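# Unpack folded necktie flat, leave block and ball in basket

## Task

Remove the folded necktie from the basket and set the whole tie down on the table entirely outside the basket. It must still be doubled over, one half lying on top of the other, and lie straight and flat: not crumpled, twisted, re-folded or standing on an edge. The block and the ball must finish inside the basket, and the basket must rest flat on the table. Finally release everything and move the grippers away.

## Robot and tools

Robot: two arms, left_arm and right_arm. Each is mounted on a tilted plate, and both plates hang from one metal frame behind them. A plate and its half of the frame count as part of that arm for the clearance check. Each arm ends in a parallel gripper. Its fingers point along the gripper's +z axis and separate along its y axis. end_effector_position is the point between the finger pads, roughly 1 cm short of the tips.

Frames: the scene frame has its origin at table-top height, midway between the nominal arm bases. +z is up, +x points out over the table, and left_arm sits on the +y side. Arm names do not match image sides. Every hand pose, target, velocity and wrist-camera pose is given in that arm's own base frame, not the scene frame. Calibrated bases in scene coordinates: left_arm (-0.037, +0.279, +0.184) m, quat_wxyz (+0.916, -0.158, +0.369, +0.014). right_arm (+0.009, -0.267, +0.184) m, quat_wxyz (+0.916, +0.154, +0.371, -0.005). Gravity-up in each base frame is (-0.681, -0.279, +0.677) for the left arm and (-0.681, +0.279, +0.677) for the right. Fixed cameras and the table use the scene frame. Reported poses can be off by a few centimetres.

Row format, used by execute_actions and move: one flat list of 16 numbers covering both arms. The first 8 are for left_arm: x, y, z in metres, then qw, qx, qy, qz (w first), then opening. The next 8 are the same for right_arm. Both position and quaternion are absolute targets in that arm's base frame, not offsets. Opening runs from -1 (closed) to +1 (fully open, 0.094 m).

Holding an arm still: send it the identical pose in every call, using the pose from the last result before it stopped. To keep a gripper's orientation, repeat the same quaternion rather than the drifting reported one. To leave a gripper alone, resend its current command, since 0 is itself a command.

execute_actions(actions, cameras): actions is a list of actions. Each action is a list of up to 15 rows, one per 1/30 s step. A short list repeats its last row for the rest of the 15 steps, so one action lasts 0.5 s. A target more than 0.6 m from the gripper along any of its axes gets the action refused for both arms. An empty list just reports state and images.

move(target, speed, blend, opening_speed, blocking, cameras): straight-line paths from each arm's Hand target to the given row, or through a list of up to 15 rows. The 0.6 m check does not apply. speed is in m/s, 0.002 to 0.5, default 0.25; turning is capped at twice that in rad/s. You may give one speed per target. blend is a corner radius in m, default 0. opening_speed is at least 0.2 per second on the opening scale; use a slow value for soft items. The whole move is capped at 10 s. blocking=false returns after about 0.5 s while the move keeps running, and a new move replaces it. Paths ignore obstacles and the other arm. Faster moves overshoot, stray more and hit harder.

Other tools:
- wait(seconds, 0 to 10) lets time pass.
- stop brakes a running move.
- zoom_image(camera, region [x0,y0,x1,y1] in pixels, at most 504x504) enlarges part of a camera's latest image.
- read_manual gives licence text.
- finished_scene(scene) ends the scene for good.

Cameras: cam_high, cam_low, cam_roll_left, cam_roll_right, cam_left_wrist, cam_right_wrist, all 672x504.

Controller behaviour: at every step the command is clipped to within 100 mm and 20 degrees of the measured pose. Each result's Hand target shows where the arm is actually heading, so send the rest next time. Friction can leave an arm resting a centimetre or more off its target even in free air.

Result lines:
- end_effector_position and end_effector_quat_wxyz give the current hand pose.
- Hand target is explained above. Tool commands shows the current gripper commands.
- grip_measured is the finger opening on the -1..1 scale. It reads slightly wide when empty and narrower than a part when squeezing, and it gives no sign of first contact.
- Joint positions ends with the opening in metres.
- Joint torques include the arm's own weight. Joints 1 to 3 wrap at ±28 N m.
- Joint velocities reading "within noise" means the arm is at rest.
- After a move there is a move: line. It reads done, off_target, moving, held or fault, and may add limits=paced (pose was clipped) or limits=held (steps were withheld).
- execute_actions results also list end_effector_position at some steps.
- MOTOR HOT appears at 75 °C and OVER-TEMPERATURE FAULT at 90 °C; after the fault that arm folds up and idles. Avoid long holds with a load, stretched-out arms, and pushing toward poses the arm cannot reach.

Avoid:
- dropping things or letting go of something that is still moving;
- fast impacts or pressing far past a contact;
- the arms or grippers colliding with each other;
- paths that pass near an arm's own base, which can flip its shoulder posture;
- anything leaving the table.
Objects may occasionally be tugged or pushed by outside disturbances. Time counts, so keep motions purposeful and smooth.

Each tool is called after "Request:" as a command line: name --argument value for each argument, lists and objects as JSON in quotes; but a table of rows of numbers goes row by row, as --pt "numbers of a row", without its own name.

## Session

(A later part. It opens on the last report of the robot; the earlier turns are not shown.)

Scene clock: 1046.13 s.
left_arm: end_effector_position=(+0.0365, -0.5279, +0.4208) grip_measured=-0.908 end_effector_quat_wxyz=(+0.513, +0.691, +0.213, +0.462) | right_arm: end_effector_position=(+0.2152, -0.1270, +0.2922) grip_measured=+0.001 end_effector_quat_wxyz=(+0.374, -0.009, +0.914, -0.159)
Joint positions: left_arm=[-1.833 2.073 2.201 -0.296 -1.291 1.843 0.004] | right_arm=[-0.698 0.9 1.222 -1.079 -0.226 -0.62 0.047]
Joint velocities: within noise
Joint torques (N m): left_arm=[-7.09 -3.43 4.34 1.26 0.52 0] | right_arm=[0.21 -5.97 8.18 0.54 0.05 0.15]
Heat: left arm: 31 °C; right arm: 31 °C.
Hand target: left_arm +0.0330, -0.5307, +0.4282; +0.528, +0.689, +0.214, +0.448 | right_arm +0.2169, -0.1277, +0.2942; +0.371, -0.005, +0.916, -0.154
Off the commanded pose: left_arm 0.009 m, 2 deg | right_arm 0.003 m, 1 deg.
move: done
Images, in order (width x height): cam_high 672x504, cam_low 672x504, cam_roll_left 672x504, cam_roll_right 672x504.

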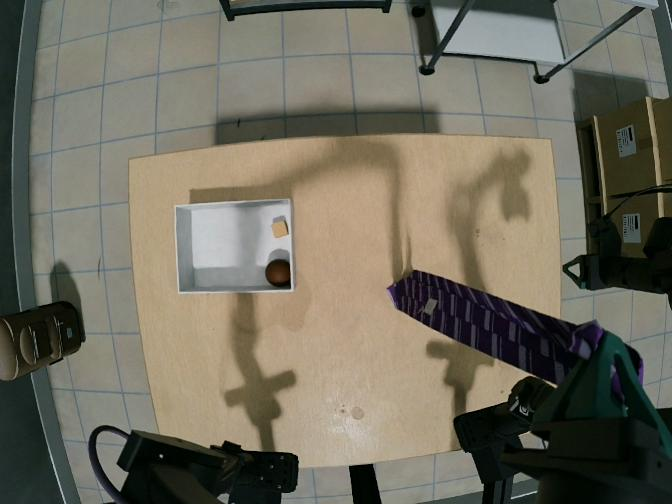

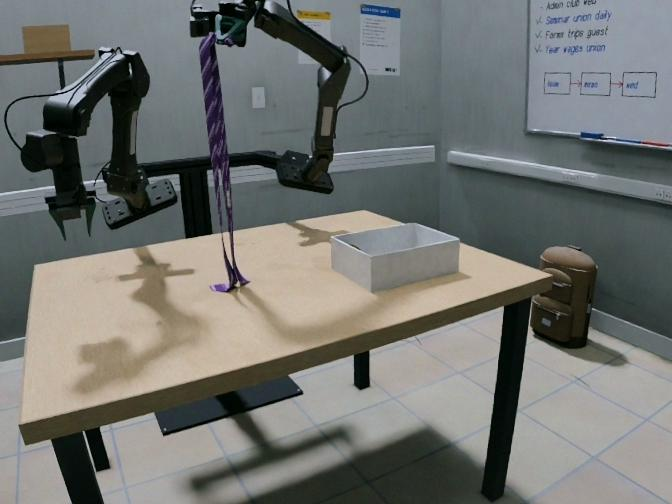

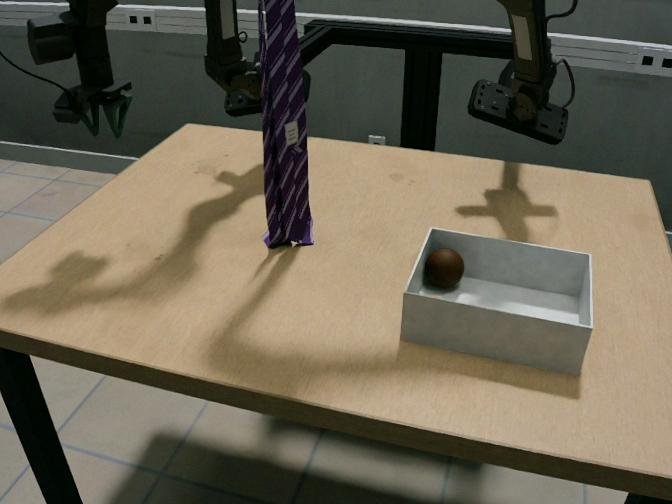

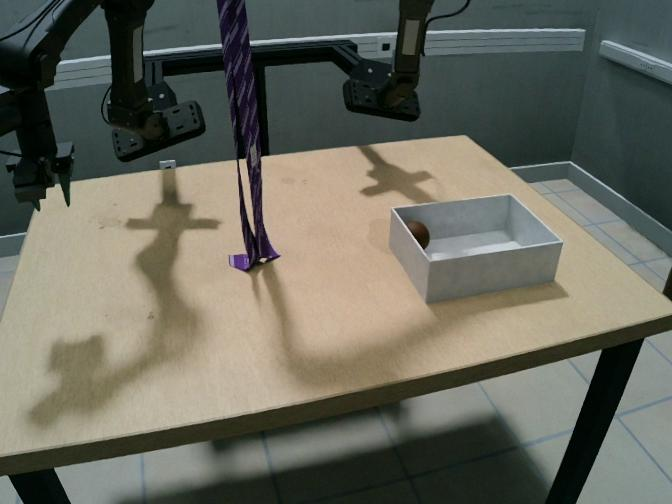

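Request:
wait --seconds 0.3 --cameras '["cam_left_wrist","cam_low"]'

Request:
zoom_image --camera "cam_low" --region '[180, 20, 270, 120]'

Request:
zoom_image --camera "cam_low" --region '[180, 180, 270, 300]'

Scene clock: 1053.03 s.
left_arm: end_effector_position=(+0.0365, -0.5279, +0.4208) grip_measured=-0.908 end_effector_quat_wxyz=(+0.513, +0.691, +0.213, +0.462) | right_arm: end_effector_position=(+0.2151, -0.1270, +0.2922) grip_measured=+0.001 end_effector_quat_wxyz=(+0.374, -0.009, +0.914, -0.159)
Joint positions: left_arm=[-1.833 2.073 2.201 -0.296 -1.291 1.844 0.004] | right_arm=[-0.698 0.9 1.222 -1.079 -0.226 -0.62 0.047]
Joint velocities: within noise
Joint torques (N m): left_arm=[-7.12 -3.4 4.34 1.27 0.51 -0.01] | right_arm=[0.21 -5.96 8.18 0.54 0.03 0.16]
Heat: left arm: 31 °C; right arm: 30 °C.
Hand target: left_arm +0.0330, -0.5307, +0.4282; +0.528, +0.689, +0.214, +0.448 | right_arm +0.2170, -0.1277, +0.2943; +0.371, -0.005, +0.916, -0.154
Tool commands: left_gripper/opening=-1.0 right_gripper/opening=+0.0
Off the commanded pose: left_arm 0.009 m, 2 deg | right_arm 0.003 m, 1 deg.
wait: 0.30 s; at rest from the start
camera_calibration:
cam_left_wrist: T_world_to_cam=[[0.18858, 0.374483, -0.907855, 0.57295], [0.0546286, 0.91901, 0.390432, 0.355007], [0.980537, -0.123223, 0.15285, -0.0783725], [0, 0, 0, 1]] pos_world=[-0.0505934, -0.550472, 0.393528]
Images, in order (width x height): cam_low 672x504, cam_left_wrist 672x504.

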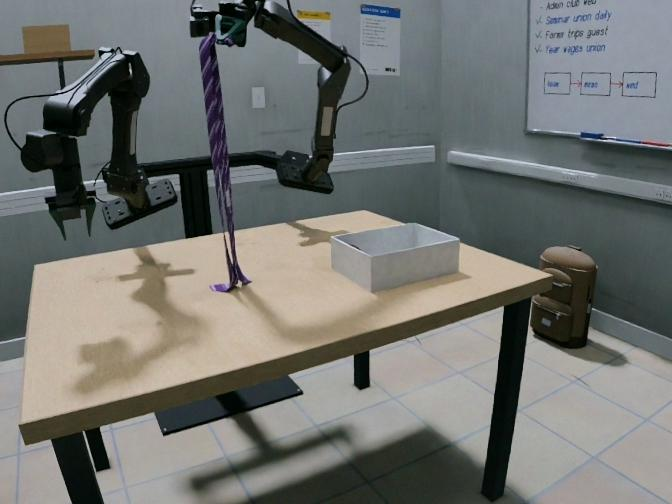

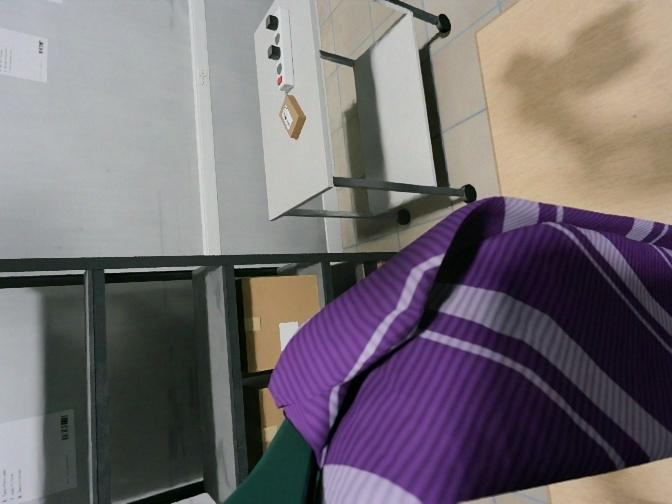

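Scaled by 5.040 from the camera's 672x504 image, which has a finer 960x720 frame.

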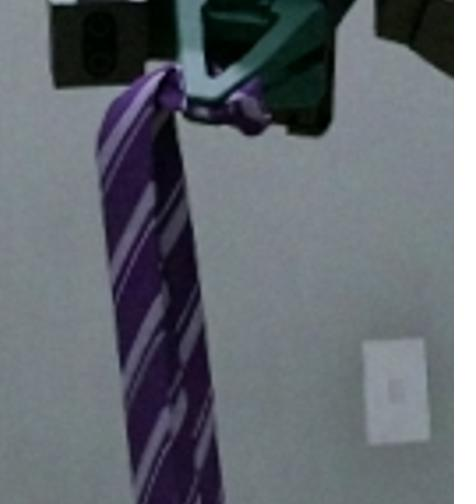

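Scaled by 4.200 from the camera's 672x504 image, which has a finer 960x720 frame.

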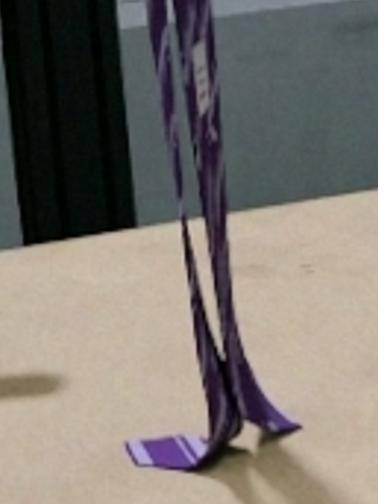

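Request:
move --target '[-0.0010,-0.5450,0.4623,0.528,0.689,0.214,0.448,-1,0.2170,-0.1277,0.2943,0.371,-0.005,0.916,-0.154,0]' --speed 0.1 --cameras '["cam_high","cam_low","cam_roll_left","cam_roll_right"]'

Request:
zoom_image --camera "cam_low" --region '[180, 180, 270, 300]'

Scene clock: 1057.57 s.
left_arm: end_effector_position=(+0.0134, -0.5422, +0.4626) grip_measured=-0.908 end_effector_quat_wxyz=(+0.530, +0.677, +0.215, +0.463) | right_arm: end_effector_position=(+0.2151, -0.1270, +0.2922) grip_measured=+0.001 end_effector_quat_wxyz=(+0.374, -0.009, +0.914, -0.159)
Joint positions: left_arm=[-1.873 2.375 2.851 -0.518 -1.327 1.941 0.004] | right_arm=[-0.698 0.9 1.222 -1.079 -0.226 -0.62 0.047]
Joint velocities: within noise
Joint torques (N m): left_arm=[-9.14 -3.29 2.52 1 0.4 -0.08] | right_arm=[0.24 -5.97 8.14 0.54 0.04 0.16]
Heat: left arm: 31 °C; right arm: 30 °C.
Hand target: left_arm -0.0009, -0.5445, +0.4618; +0.539, +0.680, +0.206, +0.452 | right_arm +0.2170, -0.1277, +0.2943; +0.371, -0.005, +0.916, -0.154
Off the commanded pose: left_arm 0.015 m, 2 deg | right_arm 0.003 m, 1 deg.
elbow stopped short (left arm): the move would have taken joint 3 (elbow) straighter than the controller allows.
move: off_target (left_arm)
Images, in order (width x height): cam_high 672x504, cam_low 672x504, cam_roll_left 672x504, cam_roll_right 672x504.

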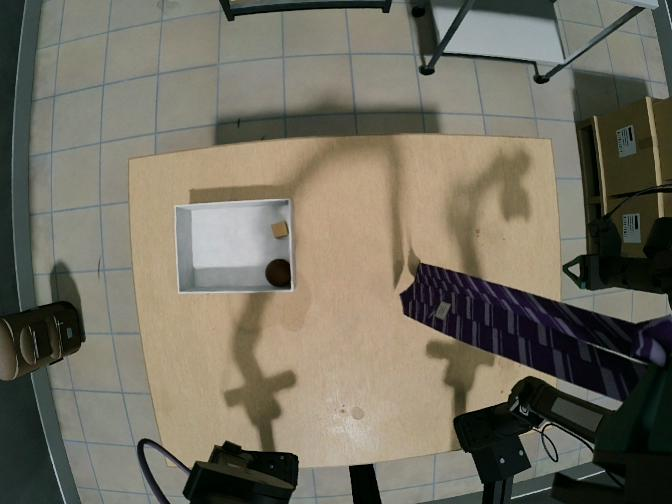

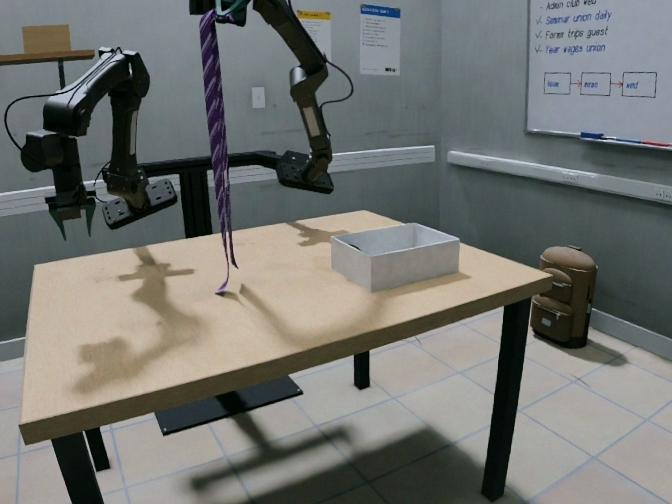

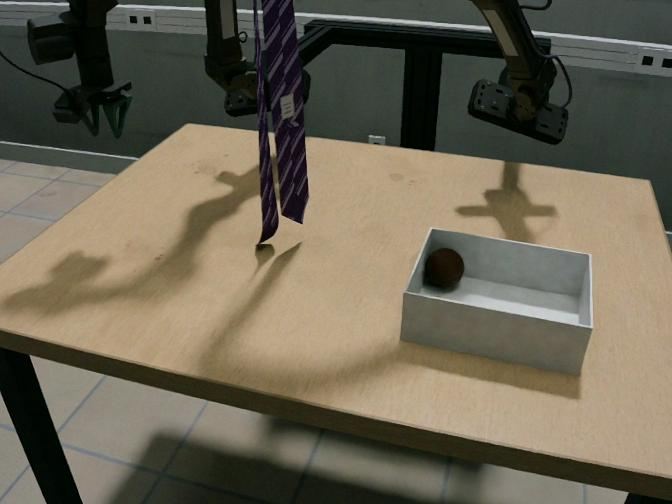

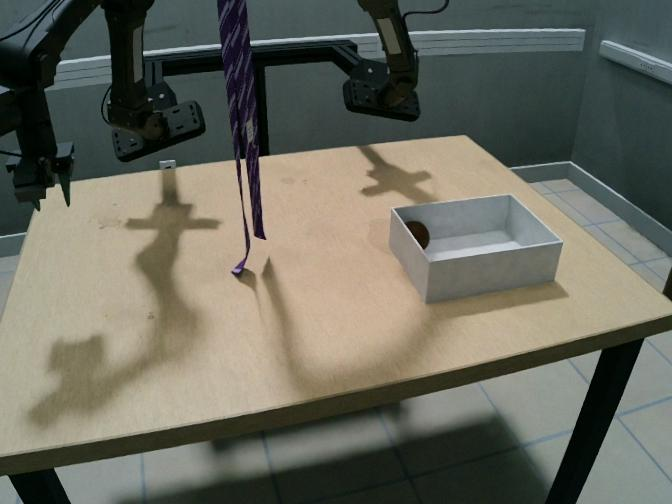

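Scaled by 4.200 from the camera's 672x504 image, which has a finer 960x720 frame.

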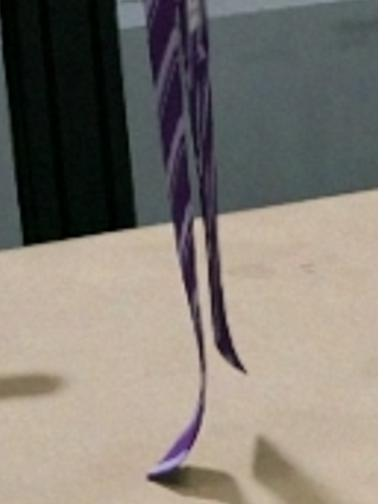

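Request:
move --pt "0.0959 -0.3780 0.3628 0.528 0.689 0.214 0.448 -1 0.2170 -0.1277 0.2943 0.371 -0.005 0.916 -0.154 0" --pt "0.1634 -0.1990 0.2828 0.3719 0.6758 0.4756 0.4229 -1 0.2170 -0.1277 0.2943 0.371 -0.005 0.916 -0.154 0" --pt "0.2300 -0.0104 0.2060 0.1811 0.5995 0.6927 0.3582 -1 0.2170 -0.1277 0.2943 0.371 -0.005 0.916 -0.154 0" --speed 0.14 --blend '[0.03,0.03,0]'

Scene clock: 1084.10 s.
left_arm: end_effector_position=(+0.2316, -0.0092, +0.2090) grip_measured=-0.907 end_effector_quat_wxyz=(+0.176, +0.596, +0.694, +0.363) | right_arm: end_effector_position=(+0.2151, -0.1270, +0.2922) grip_measured=+0.001 end_effector_quat_wxyz=(+0.374, -0.009, +0.914, -0.159)
Joint positions: left_arm=[-0.516 0.853 0.896 -1.033 -0.631 1.098 0.004] | right_arm=[-0.698 0.9 1.222 -1.079 -0.226 -0.62 0.047]
Joint velocities: within noise
Joint torques (N m): left_arm=[-0.44 -5.9 2.56 0.4 0.11 0.08] | right_arm=[0.28 -6 8.13 0.55 0.04 0.14]
Heat: left arm: 33 °C; right arm: 29 °C.
Hand target: left_arm +0.2300, -0.0104, +0.2060; +0.181, +0.599, +0.693, +0.358 | right_arm +0.2170, -0.1277, +0.2943; +0.371, -0.005, +0.916, -0.154
Off the commanded pose: left_arm 0.004 m, 1 deg | right_arm 0.003 m, 1 deg.
move: done
camera_calibration:
cam_left_wrist: T_world_to_cam=[[-0.691518, -0.024806, -0.721933, 0.310915], [-0.508944, 0.725959, 0.462558, 0.0640496], [0.51262, 0.687291, -0.514639, 0.0819969], [0, 0, 0, 1]] pos_world=[0.205568, -0.0951405, 0.237032]
cam_right_wrist: T_world_to_cam=[[-0.126375, -0.953246, 0.274502, -0.169661], [-0.921654, 0.0104934, -0.387871, 0.356736], [0.366856, -0.302013, -0.879889, 0.226694], [0, 0, 0, 1]] pos_world=[0.224182, -0.0970078, 0.384406]

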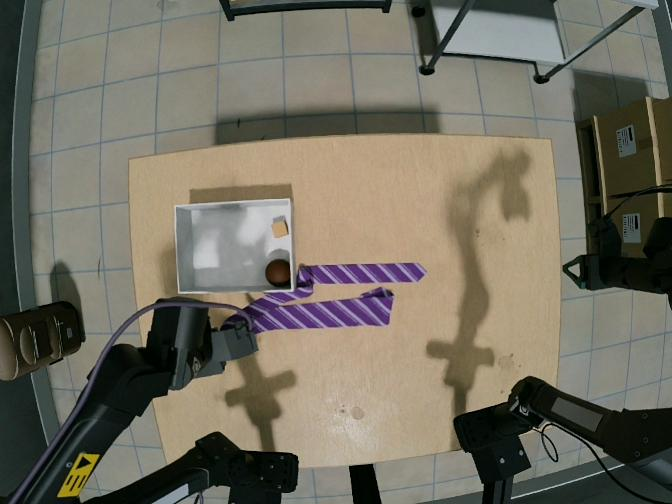

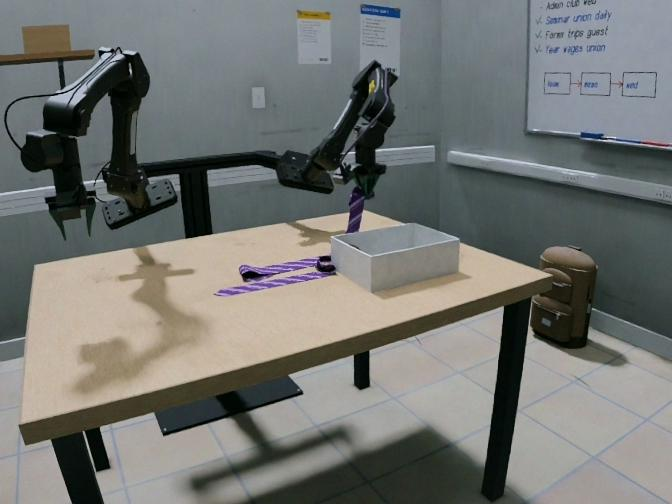

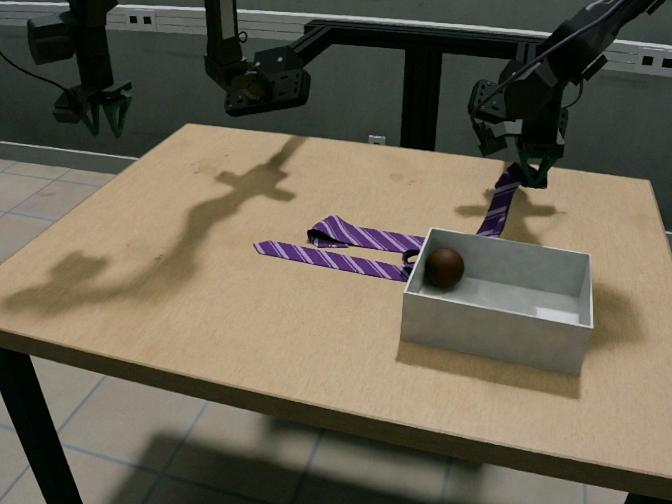

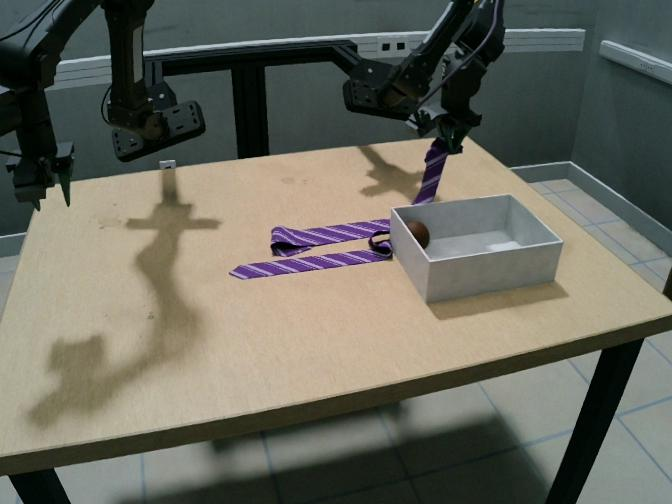

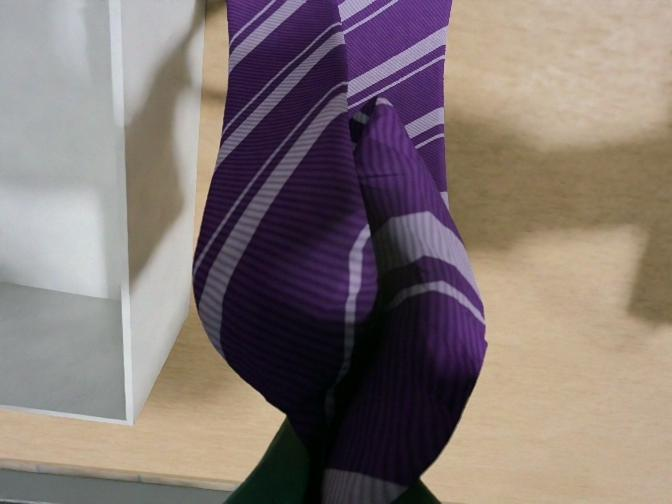

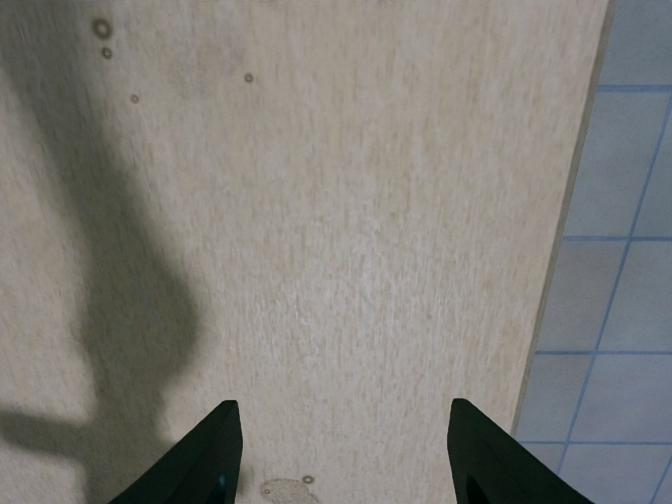

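Request:
move --pt "0.2884 0.1530 0.1401 0.1811 0.5995 0.6927 0.3582 -1 0.2170 -0.1277 0.2943 0.371 -0.005 0.916 -0.154 0" --speed 0.1

Request:
zoom_image --camera "cam_high" --region '[180, 230, 450, 370]'

Scene clock: 1088.83 s.
left_arm: end_effector_position=(+0.2882, +0.1541, +0.1469) grip_measured=-0.907 end_effector_quat_wxyz=(+0.179, +0.594, +0.693, +0.368) | right_arm: end_effector_position=(+0.2151, -0.1270, +0.2922) grip_measured=+0.001 end_effector_quat_wxyz=(+0.374, -0.009, +0.914, -0.159)
Joint positions: left_arm=[0.543 1.069 0.679 -0.343 0.101 1.916 0.004] | right_arm=[-0.698 0.9 1.222 -1.079 -0.226 -0.62 0.047]
Joint velocities: within noise
Joint torques (N m): left_arm=[0.68 -6.39 2.28 0.45 0.12 0.08] | right_arm=[0.23 -5.94 8.23 0.53 0.02 0.14]
Heat: left arm: 32 °C; right arm: 29 °C.
Hand target: left_arm +0.2882, +0.1529, +0.1401; +0.181, +0.599, +0.693, +0.358 | right_arm +0.2170, -0.1277, +0.2943; +0.371, -0.005, +0.916, -0.154
Off the commanded pose: left_arm 0.007 m, 1 deg | right_arm 0.003 m, 1 deg.
move: done
camera_calibration:
cam_left_wrist: T_world_to_cam=[[-0.68246, -0.0229776, -0.730562, 0.307685], [-0.51445, 0.725112, 0.457771, 0.00544123], [0.519221, 0.688247, -0.506681, -0.0944693], [0, 0, 0, 1]] pos_world=[0.261833, 0.0681426, 0.174427]
cam_right_wrist: T_world_to_cam=[[-0.126375, -0.953246, 0.274502, -0.169661], [-0.921654, 0.0104934, -0.387871, 0.356736], [0.366856, -0.302013, -0.879889, 0.226694], [0, 0, 0, 1]] pos_world=[0.224182, -0.0970078, 0.384406]

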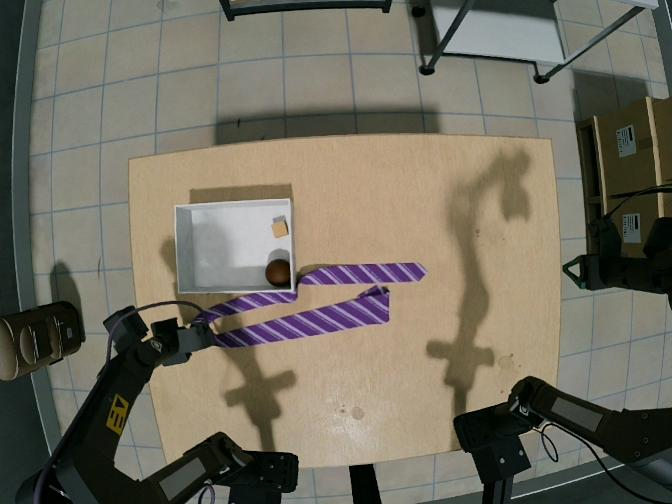

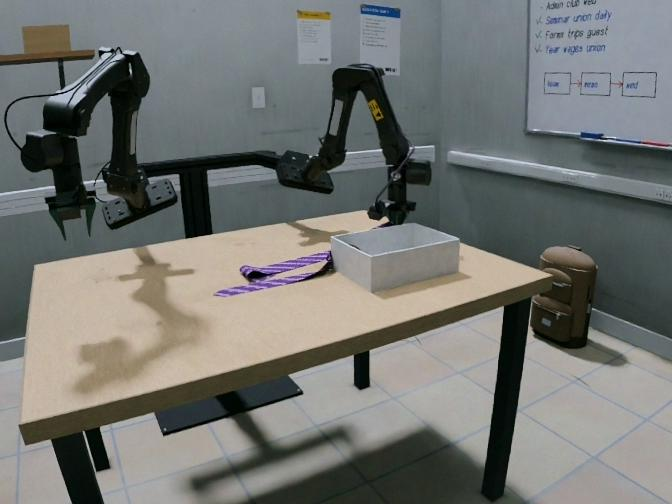

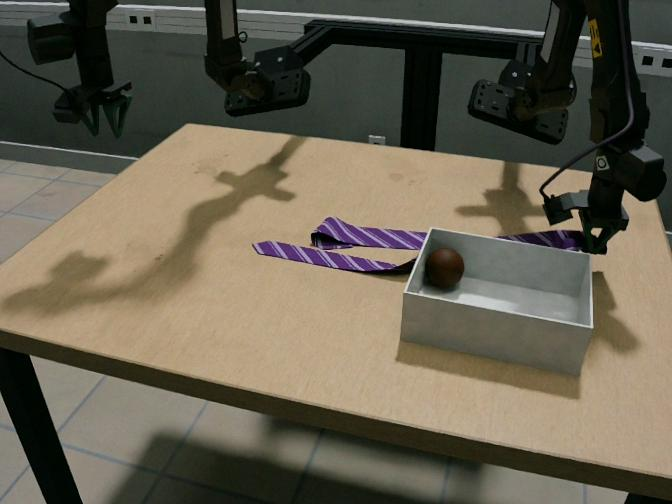

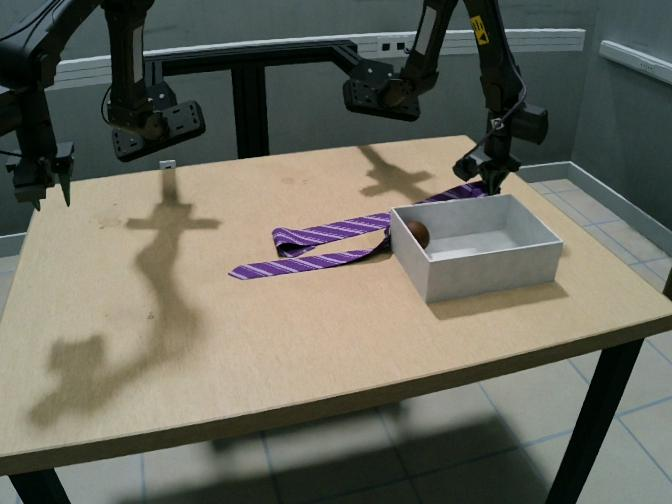

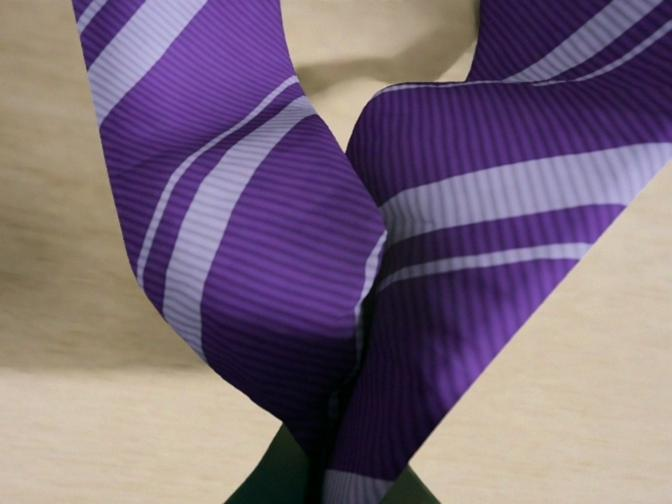

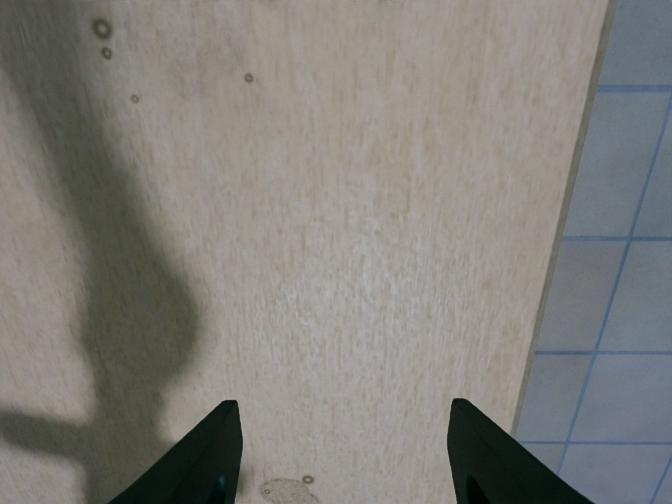

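Scaled by 1.867 from the camera's 672x504 image, which has a finer 960x720 frame.

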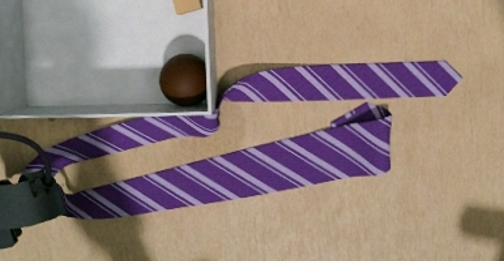

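Request:
zoom_image --camera "cam_high" --region '[190, 260, 320, 350]'

Request:
zoom_image --camera "cam_high" --region '[320, 250, 450, 340]'

Request:
zoom_image --camera "cam_roll_left" --region '[240, 190, 430, 300]'

Scaled by 3.877 from the camera's 672x504 image, which has a finer 960x720 frame.

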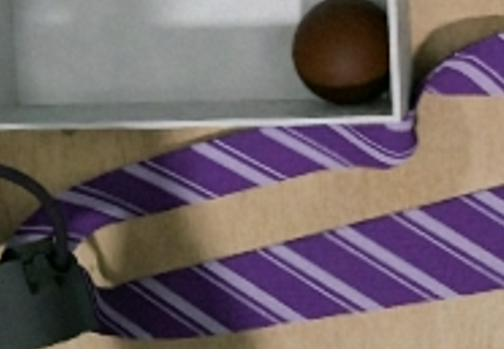

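Scaled by 3.877 from the camera's 672x504 image, which has a finer 960x720 frame.

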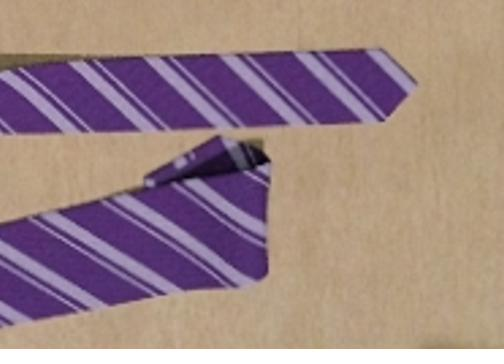

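Scaled by 2.653 from the camera's 672x504 image, which has a finer 960x720 frame.

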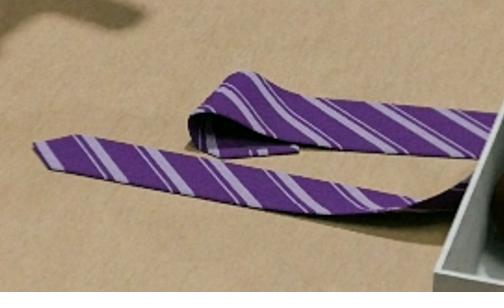

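Request:
move --target '[0.2884,0.1530,0.1401,0.1811,0.5995,0.6927,0.3582,-1,0.2210,0.1522,0.1094,0.1138,-0.7150,0.5725,-0.3852,0.8]' --speed 0.25 --cameras '["cam_high","cam_low","cam_right_wrist"]'

Scene clock: 1144.67 s.
left_arm: end_effector_position=(+0.2884, +0.1541, +0.1471) grip_measured=-0.907 end_effector_quat_wxyz=(+0.180, +0.594, +0.692, +0.368) | right_arm: end_effector_position=(+0.2196, +0.1433, +0.1068) grip_measured=+0.799 end_effector_quat_wxyz=(-0.104, +0.710, -0.579, +0.386)
Joint positions: left_arm=[0.543 1.069 0.679 -0.342 0.101 1.917 0.004] | right_arm=[1.094 1.41 0.843 -0.942 0.821 -0.706 0.085]
Joint velocities: within noise
Joint torques (N m): left_arm=[0.68 -6.39 2.26 0.45 0.12 0.07] | right_arm=[5.71 -3.06 5.38 0.67 0.02 -0.07]
Heat: left arm: 29 °C; right arm: 29 °C.
Hand target: left_arm +0.2882, +0.1529, +0.1402; +0.181, +0.599, +0.693, +0.358 | right_arm +0.2208, +0.1520, +0.1095; -0.114, +0.715, -0.572, +0.385
Off the commanded pose: left_arm 0.007 m, 1 deg | right_arm 0.009 m, 1 deg.
move: done
camera_calibration:
cam_right_wrist: T_world_to_cam=[[0.742663, 0.277459, 0.609481, -0.263512], [-0.245634, -0.733826, 0.633375, 0.135259], [0.622989, -0.620094, -0.476832, 0.0899028], [0, 0, 0, 1]] pos_world=[0.172917, 0.228119, 0.117805]
Images, in order (width x height): cam_high 672x504, cam_low 672x504, cam_right_wrist 672x504.

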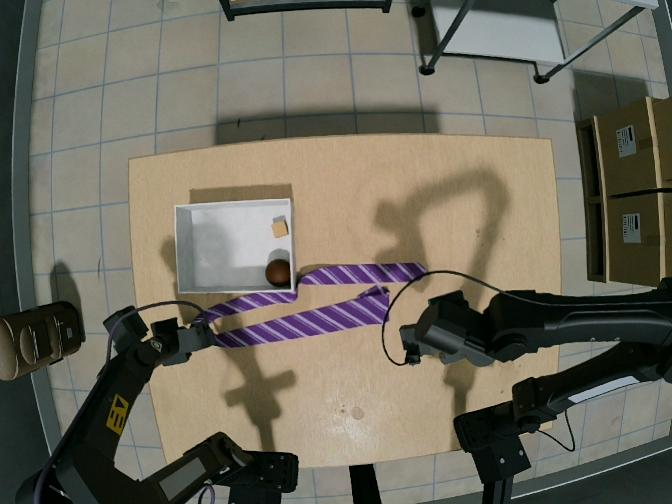

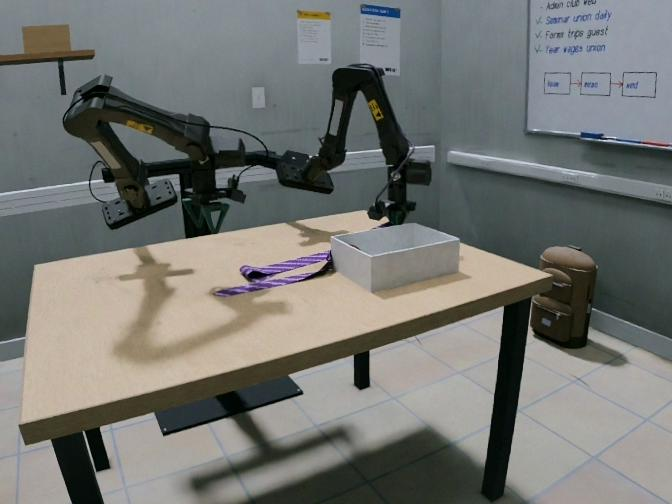

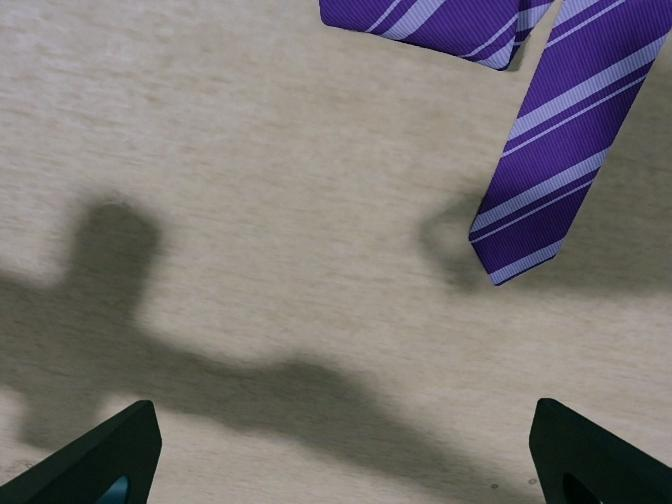

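Request:
move --pt "0.2884 0.1530 0.1401 0.1811 0.5995 0.6927 0.3582 -1 0.2835 0.2287 0.0375 0.1138 -0.7150 0.5725 -0.3852 1" --pt "0.2884 0.1530 0.1401 0.1811 0.5995 0.6927 0.3582 -1 0.3150 0.2160 0.0062 0.1138 -0.7150 0.5725 -0.3852 1" --speed '[0.2,0.06]' --cameras '["cam_high","cam_roll_left","cam_right_wrist"]'

Scene clock: 1161.30 s.
left_arm: end_effector_position=(+0.2885, +0.1541, +0.1472) grip_measured=-0.907 end_effector_quat_wxyz=(+0.180, +0.595, +0.692, +0.368) | right_arm: end_effector_position=(+0.3173, +0.2178, +0.0159) grip_measured=+0.999 end_effector_quat_wxyz=(-0.124, +0.707, -0.577, +0.390)
Joint positions: left_arm=[0.543 1.069 0.679 -0.342 0.102 1.917 0.004] | right_arm=[0.94 1.949 1.012 -0.361 0.807 -0.95 0.094]
Joint velocities: within noise
Joint torques (N m): left_arm=[0.69 -6.41 2.28 0.45 0.12 0.07] | right_arm=[7.57 -5.7 1.84 0.76 -0.1 -0.09]
Heat: left arm: 29 °C; right arm: 28 °C.
Hand target: left_arm +0.2883, +0.1529, +0.1402; +0.181, +0.599, +0.693, +0.358 | right_arm +0.3148, +0.2158, +0.0064; -0.114, +0.715, -0.573, +0.385
Off the commanded pose: left_arm 0.007 m, 1 deg | right_arm 0.010 m, 2 deg.
move: done
camera_calibration:
cam_right_wrist: T_world_to_cam=[[0.720112, 0.272751, 0.638001, -0.293646], [-0.255334, -0.750809, 0.609172, 0.278669], [0.645169, -0.601576, -0.471024, 0.0207442], [0, 0, 0, 1]] pos_world=[0.269228, 0.301798, 0.0273604]
Images, in order (width x height): cam_high 672x504, cam_roll_left 672x504, cam_right_wrist 672x504.

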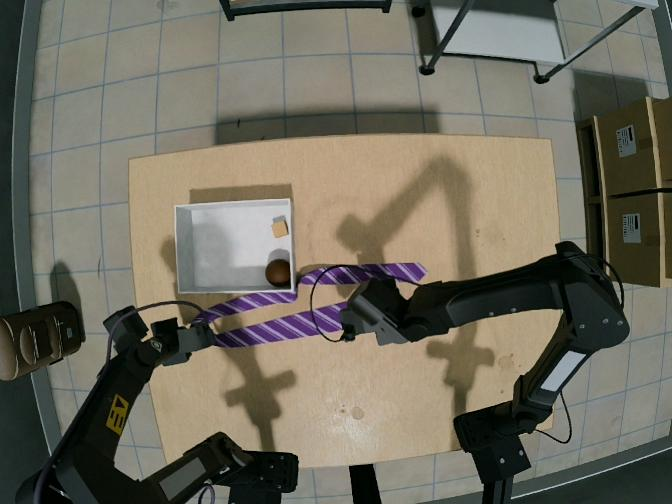

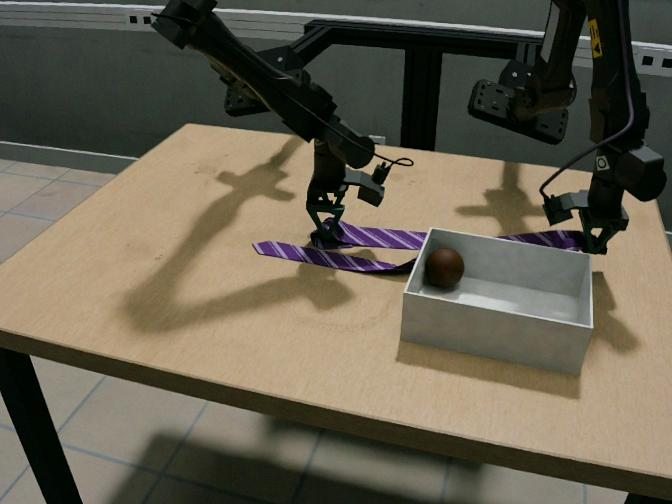

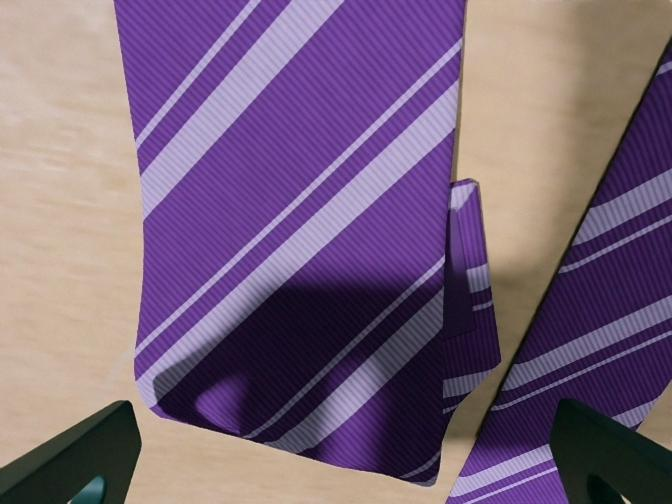

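Request:
move --pt "0.2884 0.1530 0.1401 0.1811 0.5995 0.6927 0.3582 -1 0.3231 0.2176 -0.0132 0.1138 -0.7150 0.5725 -0.3852 0.64" --speed 0.05 --cameras '["cam_high","cam_right_wrist"]'

Scene clock: 1171.20 s.
left_arm: end_effector_position=(+0.2885, +0.1541, +0.1472) grip_measured=-0.907 end_effector_quat_wxyz=(+0.180, +0.595, +0.692, +0.368) | right_arm: end_effector_position=(+0.3248, +0.2199, -0.0037) grip_measured=+0.641 end_effector_quat_wxyz=(-0.123, +0.708, -0.576, +0.390)
Joint positions: left_arm=[0.543 1.069 0.679 -0.342 0.102 1.917 0.004] | right_arm=[0.926 2.016 1.012 -0.278 0.803 -0.973 0.077]
Joint velocities: within noise
Joint torques (N m): left_arm=[0.66 -6.41 2.26 0.46 0.12 0.06] | right_arm=[7.65 -5.83 1.77 0.73 -0.11 -0.08]
Heat: left arm: 29 °C; right arm: 28 °C.
Hand target: left_arm +0.2882, +0.1529, +0.1402; +0.181, +0.599, +0.693, +0.358 | right_arm +0.3230, +0.2175, -0.0129; -0.114, +0.715, -0.573, +0.385
Off the commanded pose: left_arm 0.007 m, 1 deg | right_arm 0.010 m, 2 deg.
move: done
camera_calibration:
cam_right_wrist: T_world_to_cam=[[0.720177, 0.275032, 0.636947, -0.287583], [-0.253234, -0.750524, 0.610399, 0.29329], [0.645924, -0.600892, -0.470863, 0.00755438], [0, 0, 0, 1]] pos_world=[0.276502, 0.303755, 0.00770848]
Images, in order (width x height): cam_high 672x504, cam_right_wrist 672x504.

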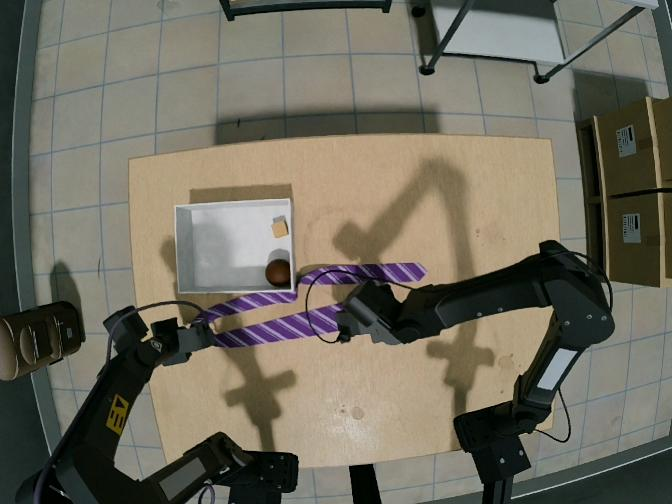

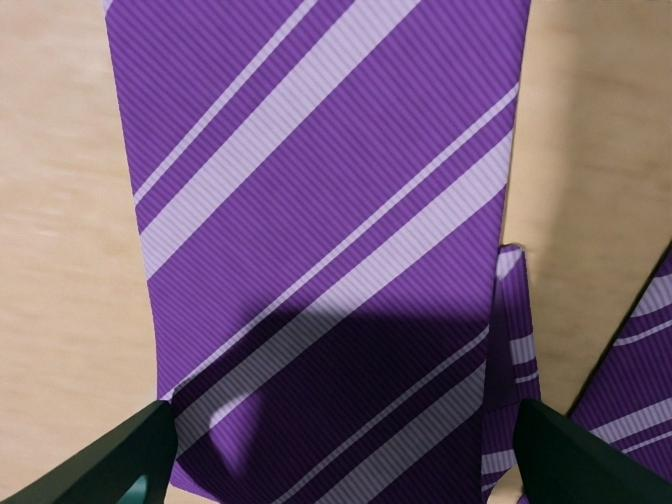

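Request:
move --pt "0.2884 0.1530 0.1401 0.1811 0.5995 0.6927 0.3582 -1 0.3270 0.2160 -0.0175 0.1138 -0.7150 0.5725 -0.3852 0.64" --pt "0.2884 0.1530 0.1401 0.1811 0.5995 0.6927 0.3582 -1 0.3270 0.2160 -0.0175 0.1138 -0.7150 0.5725 -0.3852 -1" --speed 0.05 --opening_speed 1 --cameras '["cam_roll_left","cam_right_wrist"]'

Scene clock: 1177.17 s.
left_arm: end_effector_position=(+0.2886, +0.1541, +0.1473) grip_measured=-0.907 end_effector_quat_wxyz=(+0.180, +0.595, +0.692, +0.368) | right_arm: end_effector_position=(+0.3307, +0.2225, -0.0064) grip_measured=-0.983 end_effector_quat_wxyz=(-0.133, +0.706, -0.578, +0.387)
Joint positions: left_arm=[0.543 1.069 0.679 -0.341 0.102 1.917 0.004] | right_arm=[0.914 2.028 1.012 -0.234 0.794 -0.992 0.001]
Joint velocities: within noise
Joint torques (N m): left_arm=[0.68 -6.39 2.26 0.44 0.13 0.07] | right_arm=[7.68 -5.72 1.55 0.56 -0.05 -0.04]
Heat: left arm: 29 °C; right arm: 28 °C.
Hand target: left_arm +0.2883, +0.1529, +0.1402; +0.181, +0.599, +0.693, +0.358 | right_arm +0.3268, +0.2159, -0.0172; -0.114, +0.715, -0.572, +0.385
Off the commanded pose: left_arm 0.007 m, 1 deg | right_arm 0.013 m, 2 deg.
move: off_target (right_arm); target 2's new opening was sent with right_arm's hand 0.012 m and 2 deg from that target
camera_calibration:
cam_right_wrist: T_world_to_cam=[[0.714059, 0.266632, 0.647323, -0.286934], [-0.254674, -0.762353, 0.594944, 0.301456], [0.65212, -0.589682, -0.476461, -0.000567224], [0, 0, 0, 1]] pos_world=[0.282031, 0.305987, 0.00611911]
Images, in order (width x height): cam_roll_left 672x504, cam_right_wrist 672x504.

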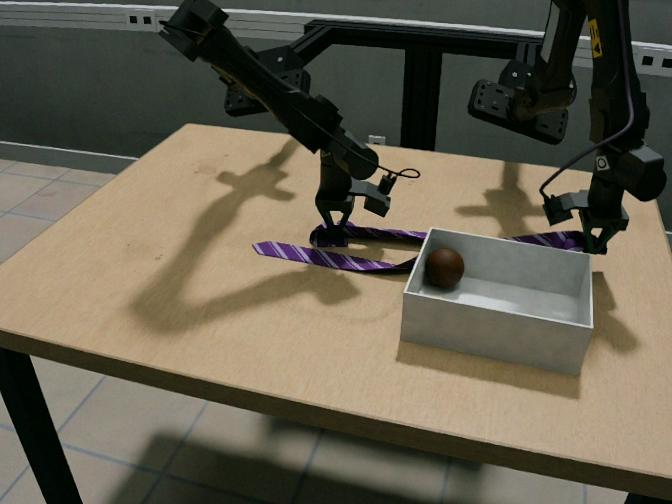

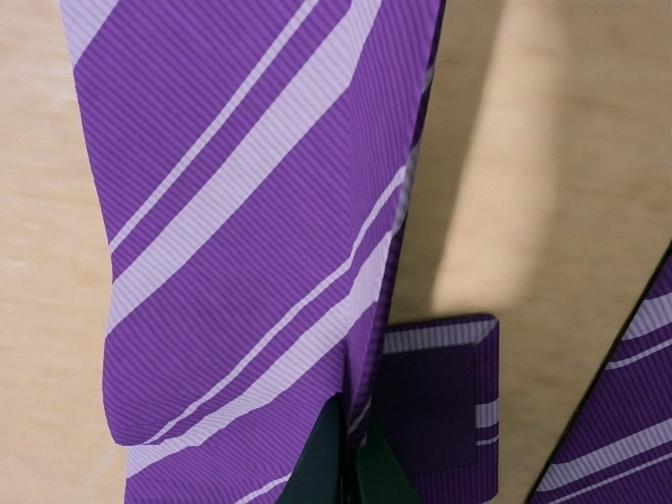

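Request:
move --target '[0.2884,0.1530,0.1401,0.1811,0.5995,0.6927,0.3582,-1,0.2414,0.2733,0.0655,0.1138,-0.7150,0.5725,-0.3852,-1]' --speed 0.12 --cameras '["cam_high","cam_low","cam_roll_left","cam_right_wrist"]'

Scene clock: 1184.33 s.
left_arm: end_effector_position=(+0.2886, +0.1541, +0.1473) grip_measured=-0.907 end_effector_quat_wxyz=(+0.180, +0.595, +0.692, +0.368) | right_arm: end_effector_position=(+0.2452, +0.2662, +0.0583) grip_measured=-0.983 end_effector_quat_wxyz=(-0.103, +0.715, -0.573, +0.388)
Joint positions: left_arm=[0.543 1.069 0.679 -0.341 0.102 1.917 0.004] | right_arm=[1.194 1.963 1.257 -0.908 0.825 -0.578 0.001]
Joint velocities: within noise
Joint torques (N m): left_arm=[0.68 -6.41 2.28 0.45 0.12 0.07] | right_arm=[10.09 -7.64 5.33 0.36 0.01 0.15]
Heat: left arm: 29 °C; right arm: 29 °C.
Hand target: left_arm +0.2882, +0.1529, +0.1402; +0.181, +0.599, +0.693, +0.358 | right_arm +0.2415, +0.2732, +0.0655; -0.114, +0.715, -0.572, +0.385
Off the commanded pose: left_arm 0.007 m, 1 deg | right_arm 0.011 m, 1 deg.
move: off_target (right_arm)
camera_calibration:
cam_right_wrist: T_world_to_cam=[[0.740209, 0.29276, 0.605295, -0.290231], [-0.235548, -0.730277, 0.641258, 0.258606], [0.629768, -0.617241, -0.471598, 0.124357], [0, 0, 0, 1]] pos_world=[0.19743, 0.35058, 0.0684892]
Images, in order (width x height): cam_high 672x504, cam_low 672x504, cam_roll_left 672x504, cam_right_wrist 672x504.

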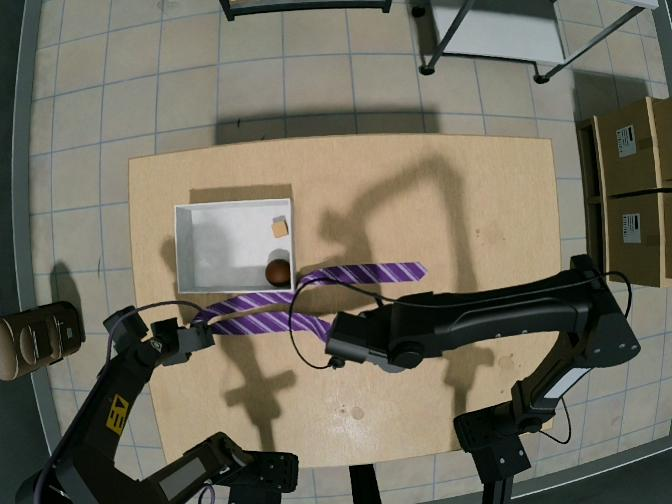

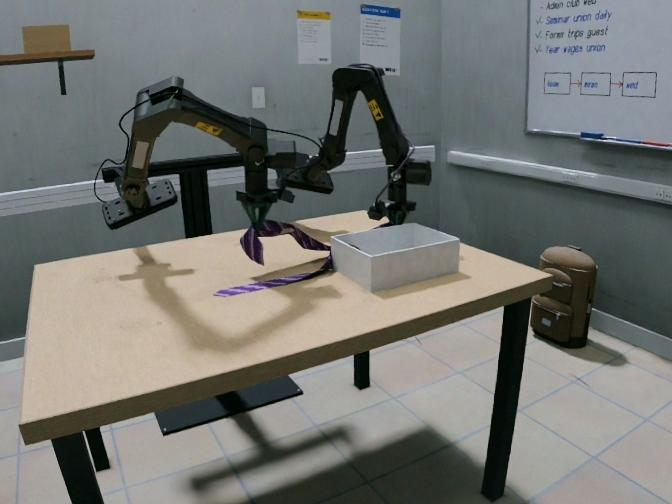

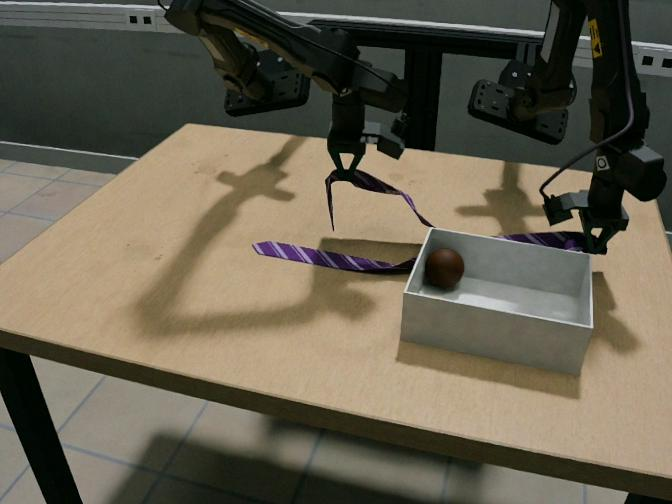

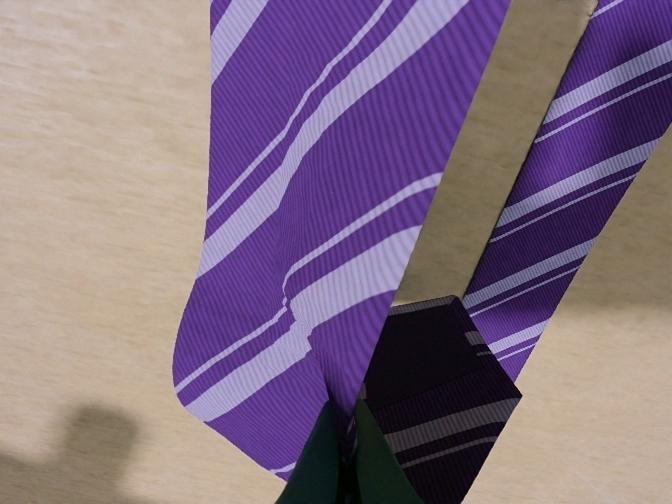

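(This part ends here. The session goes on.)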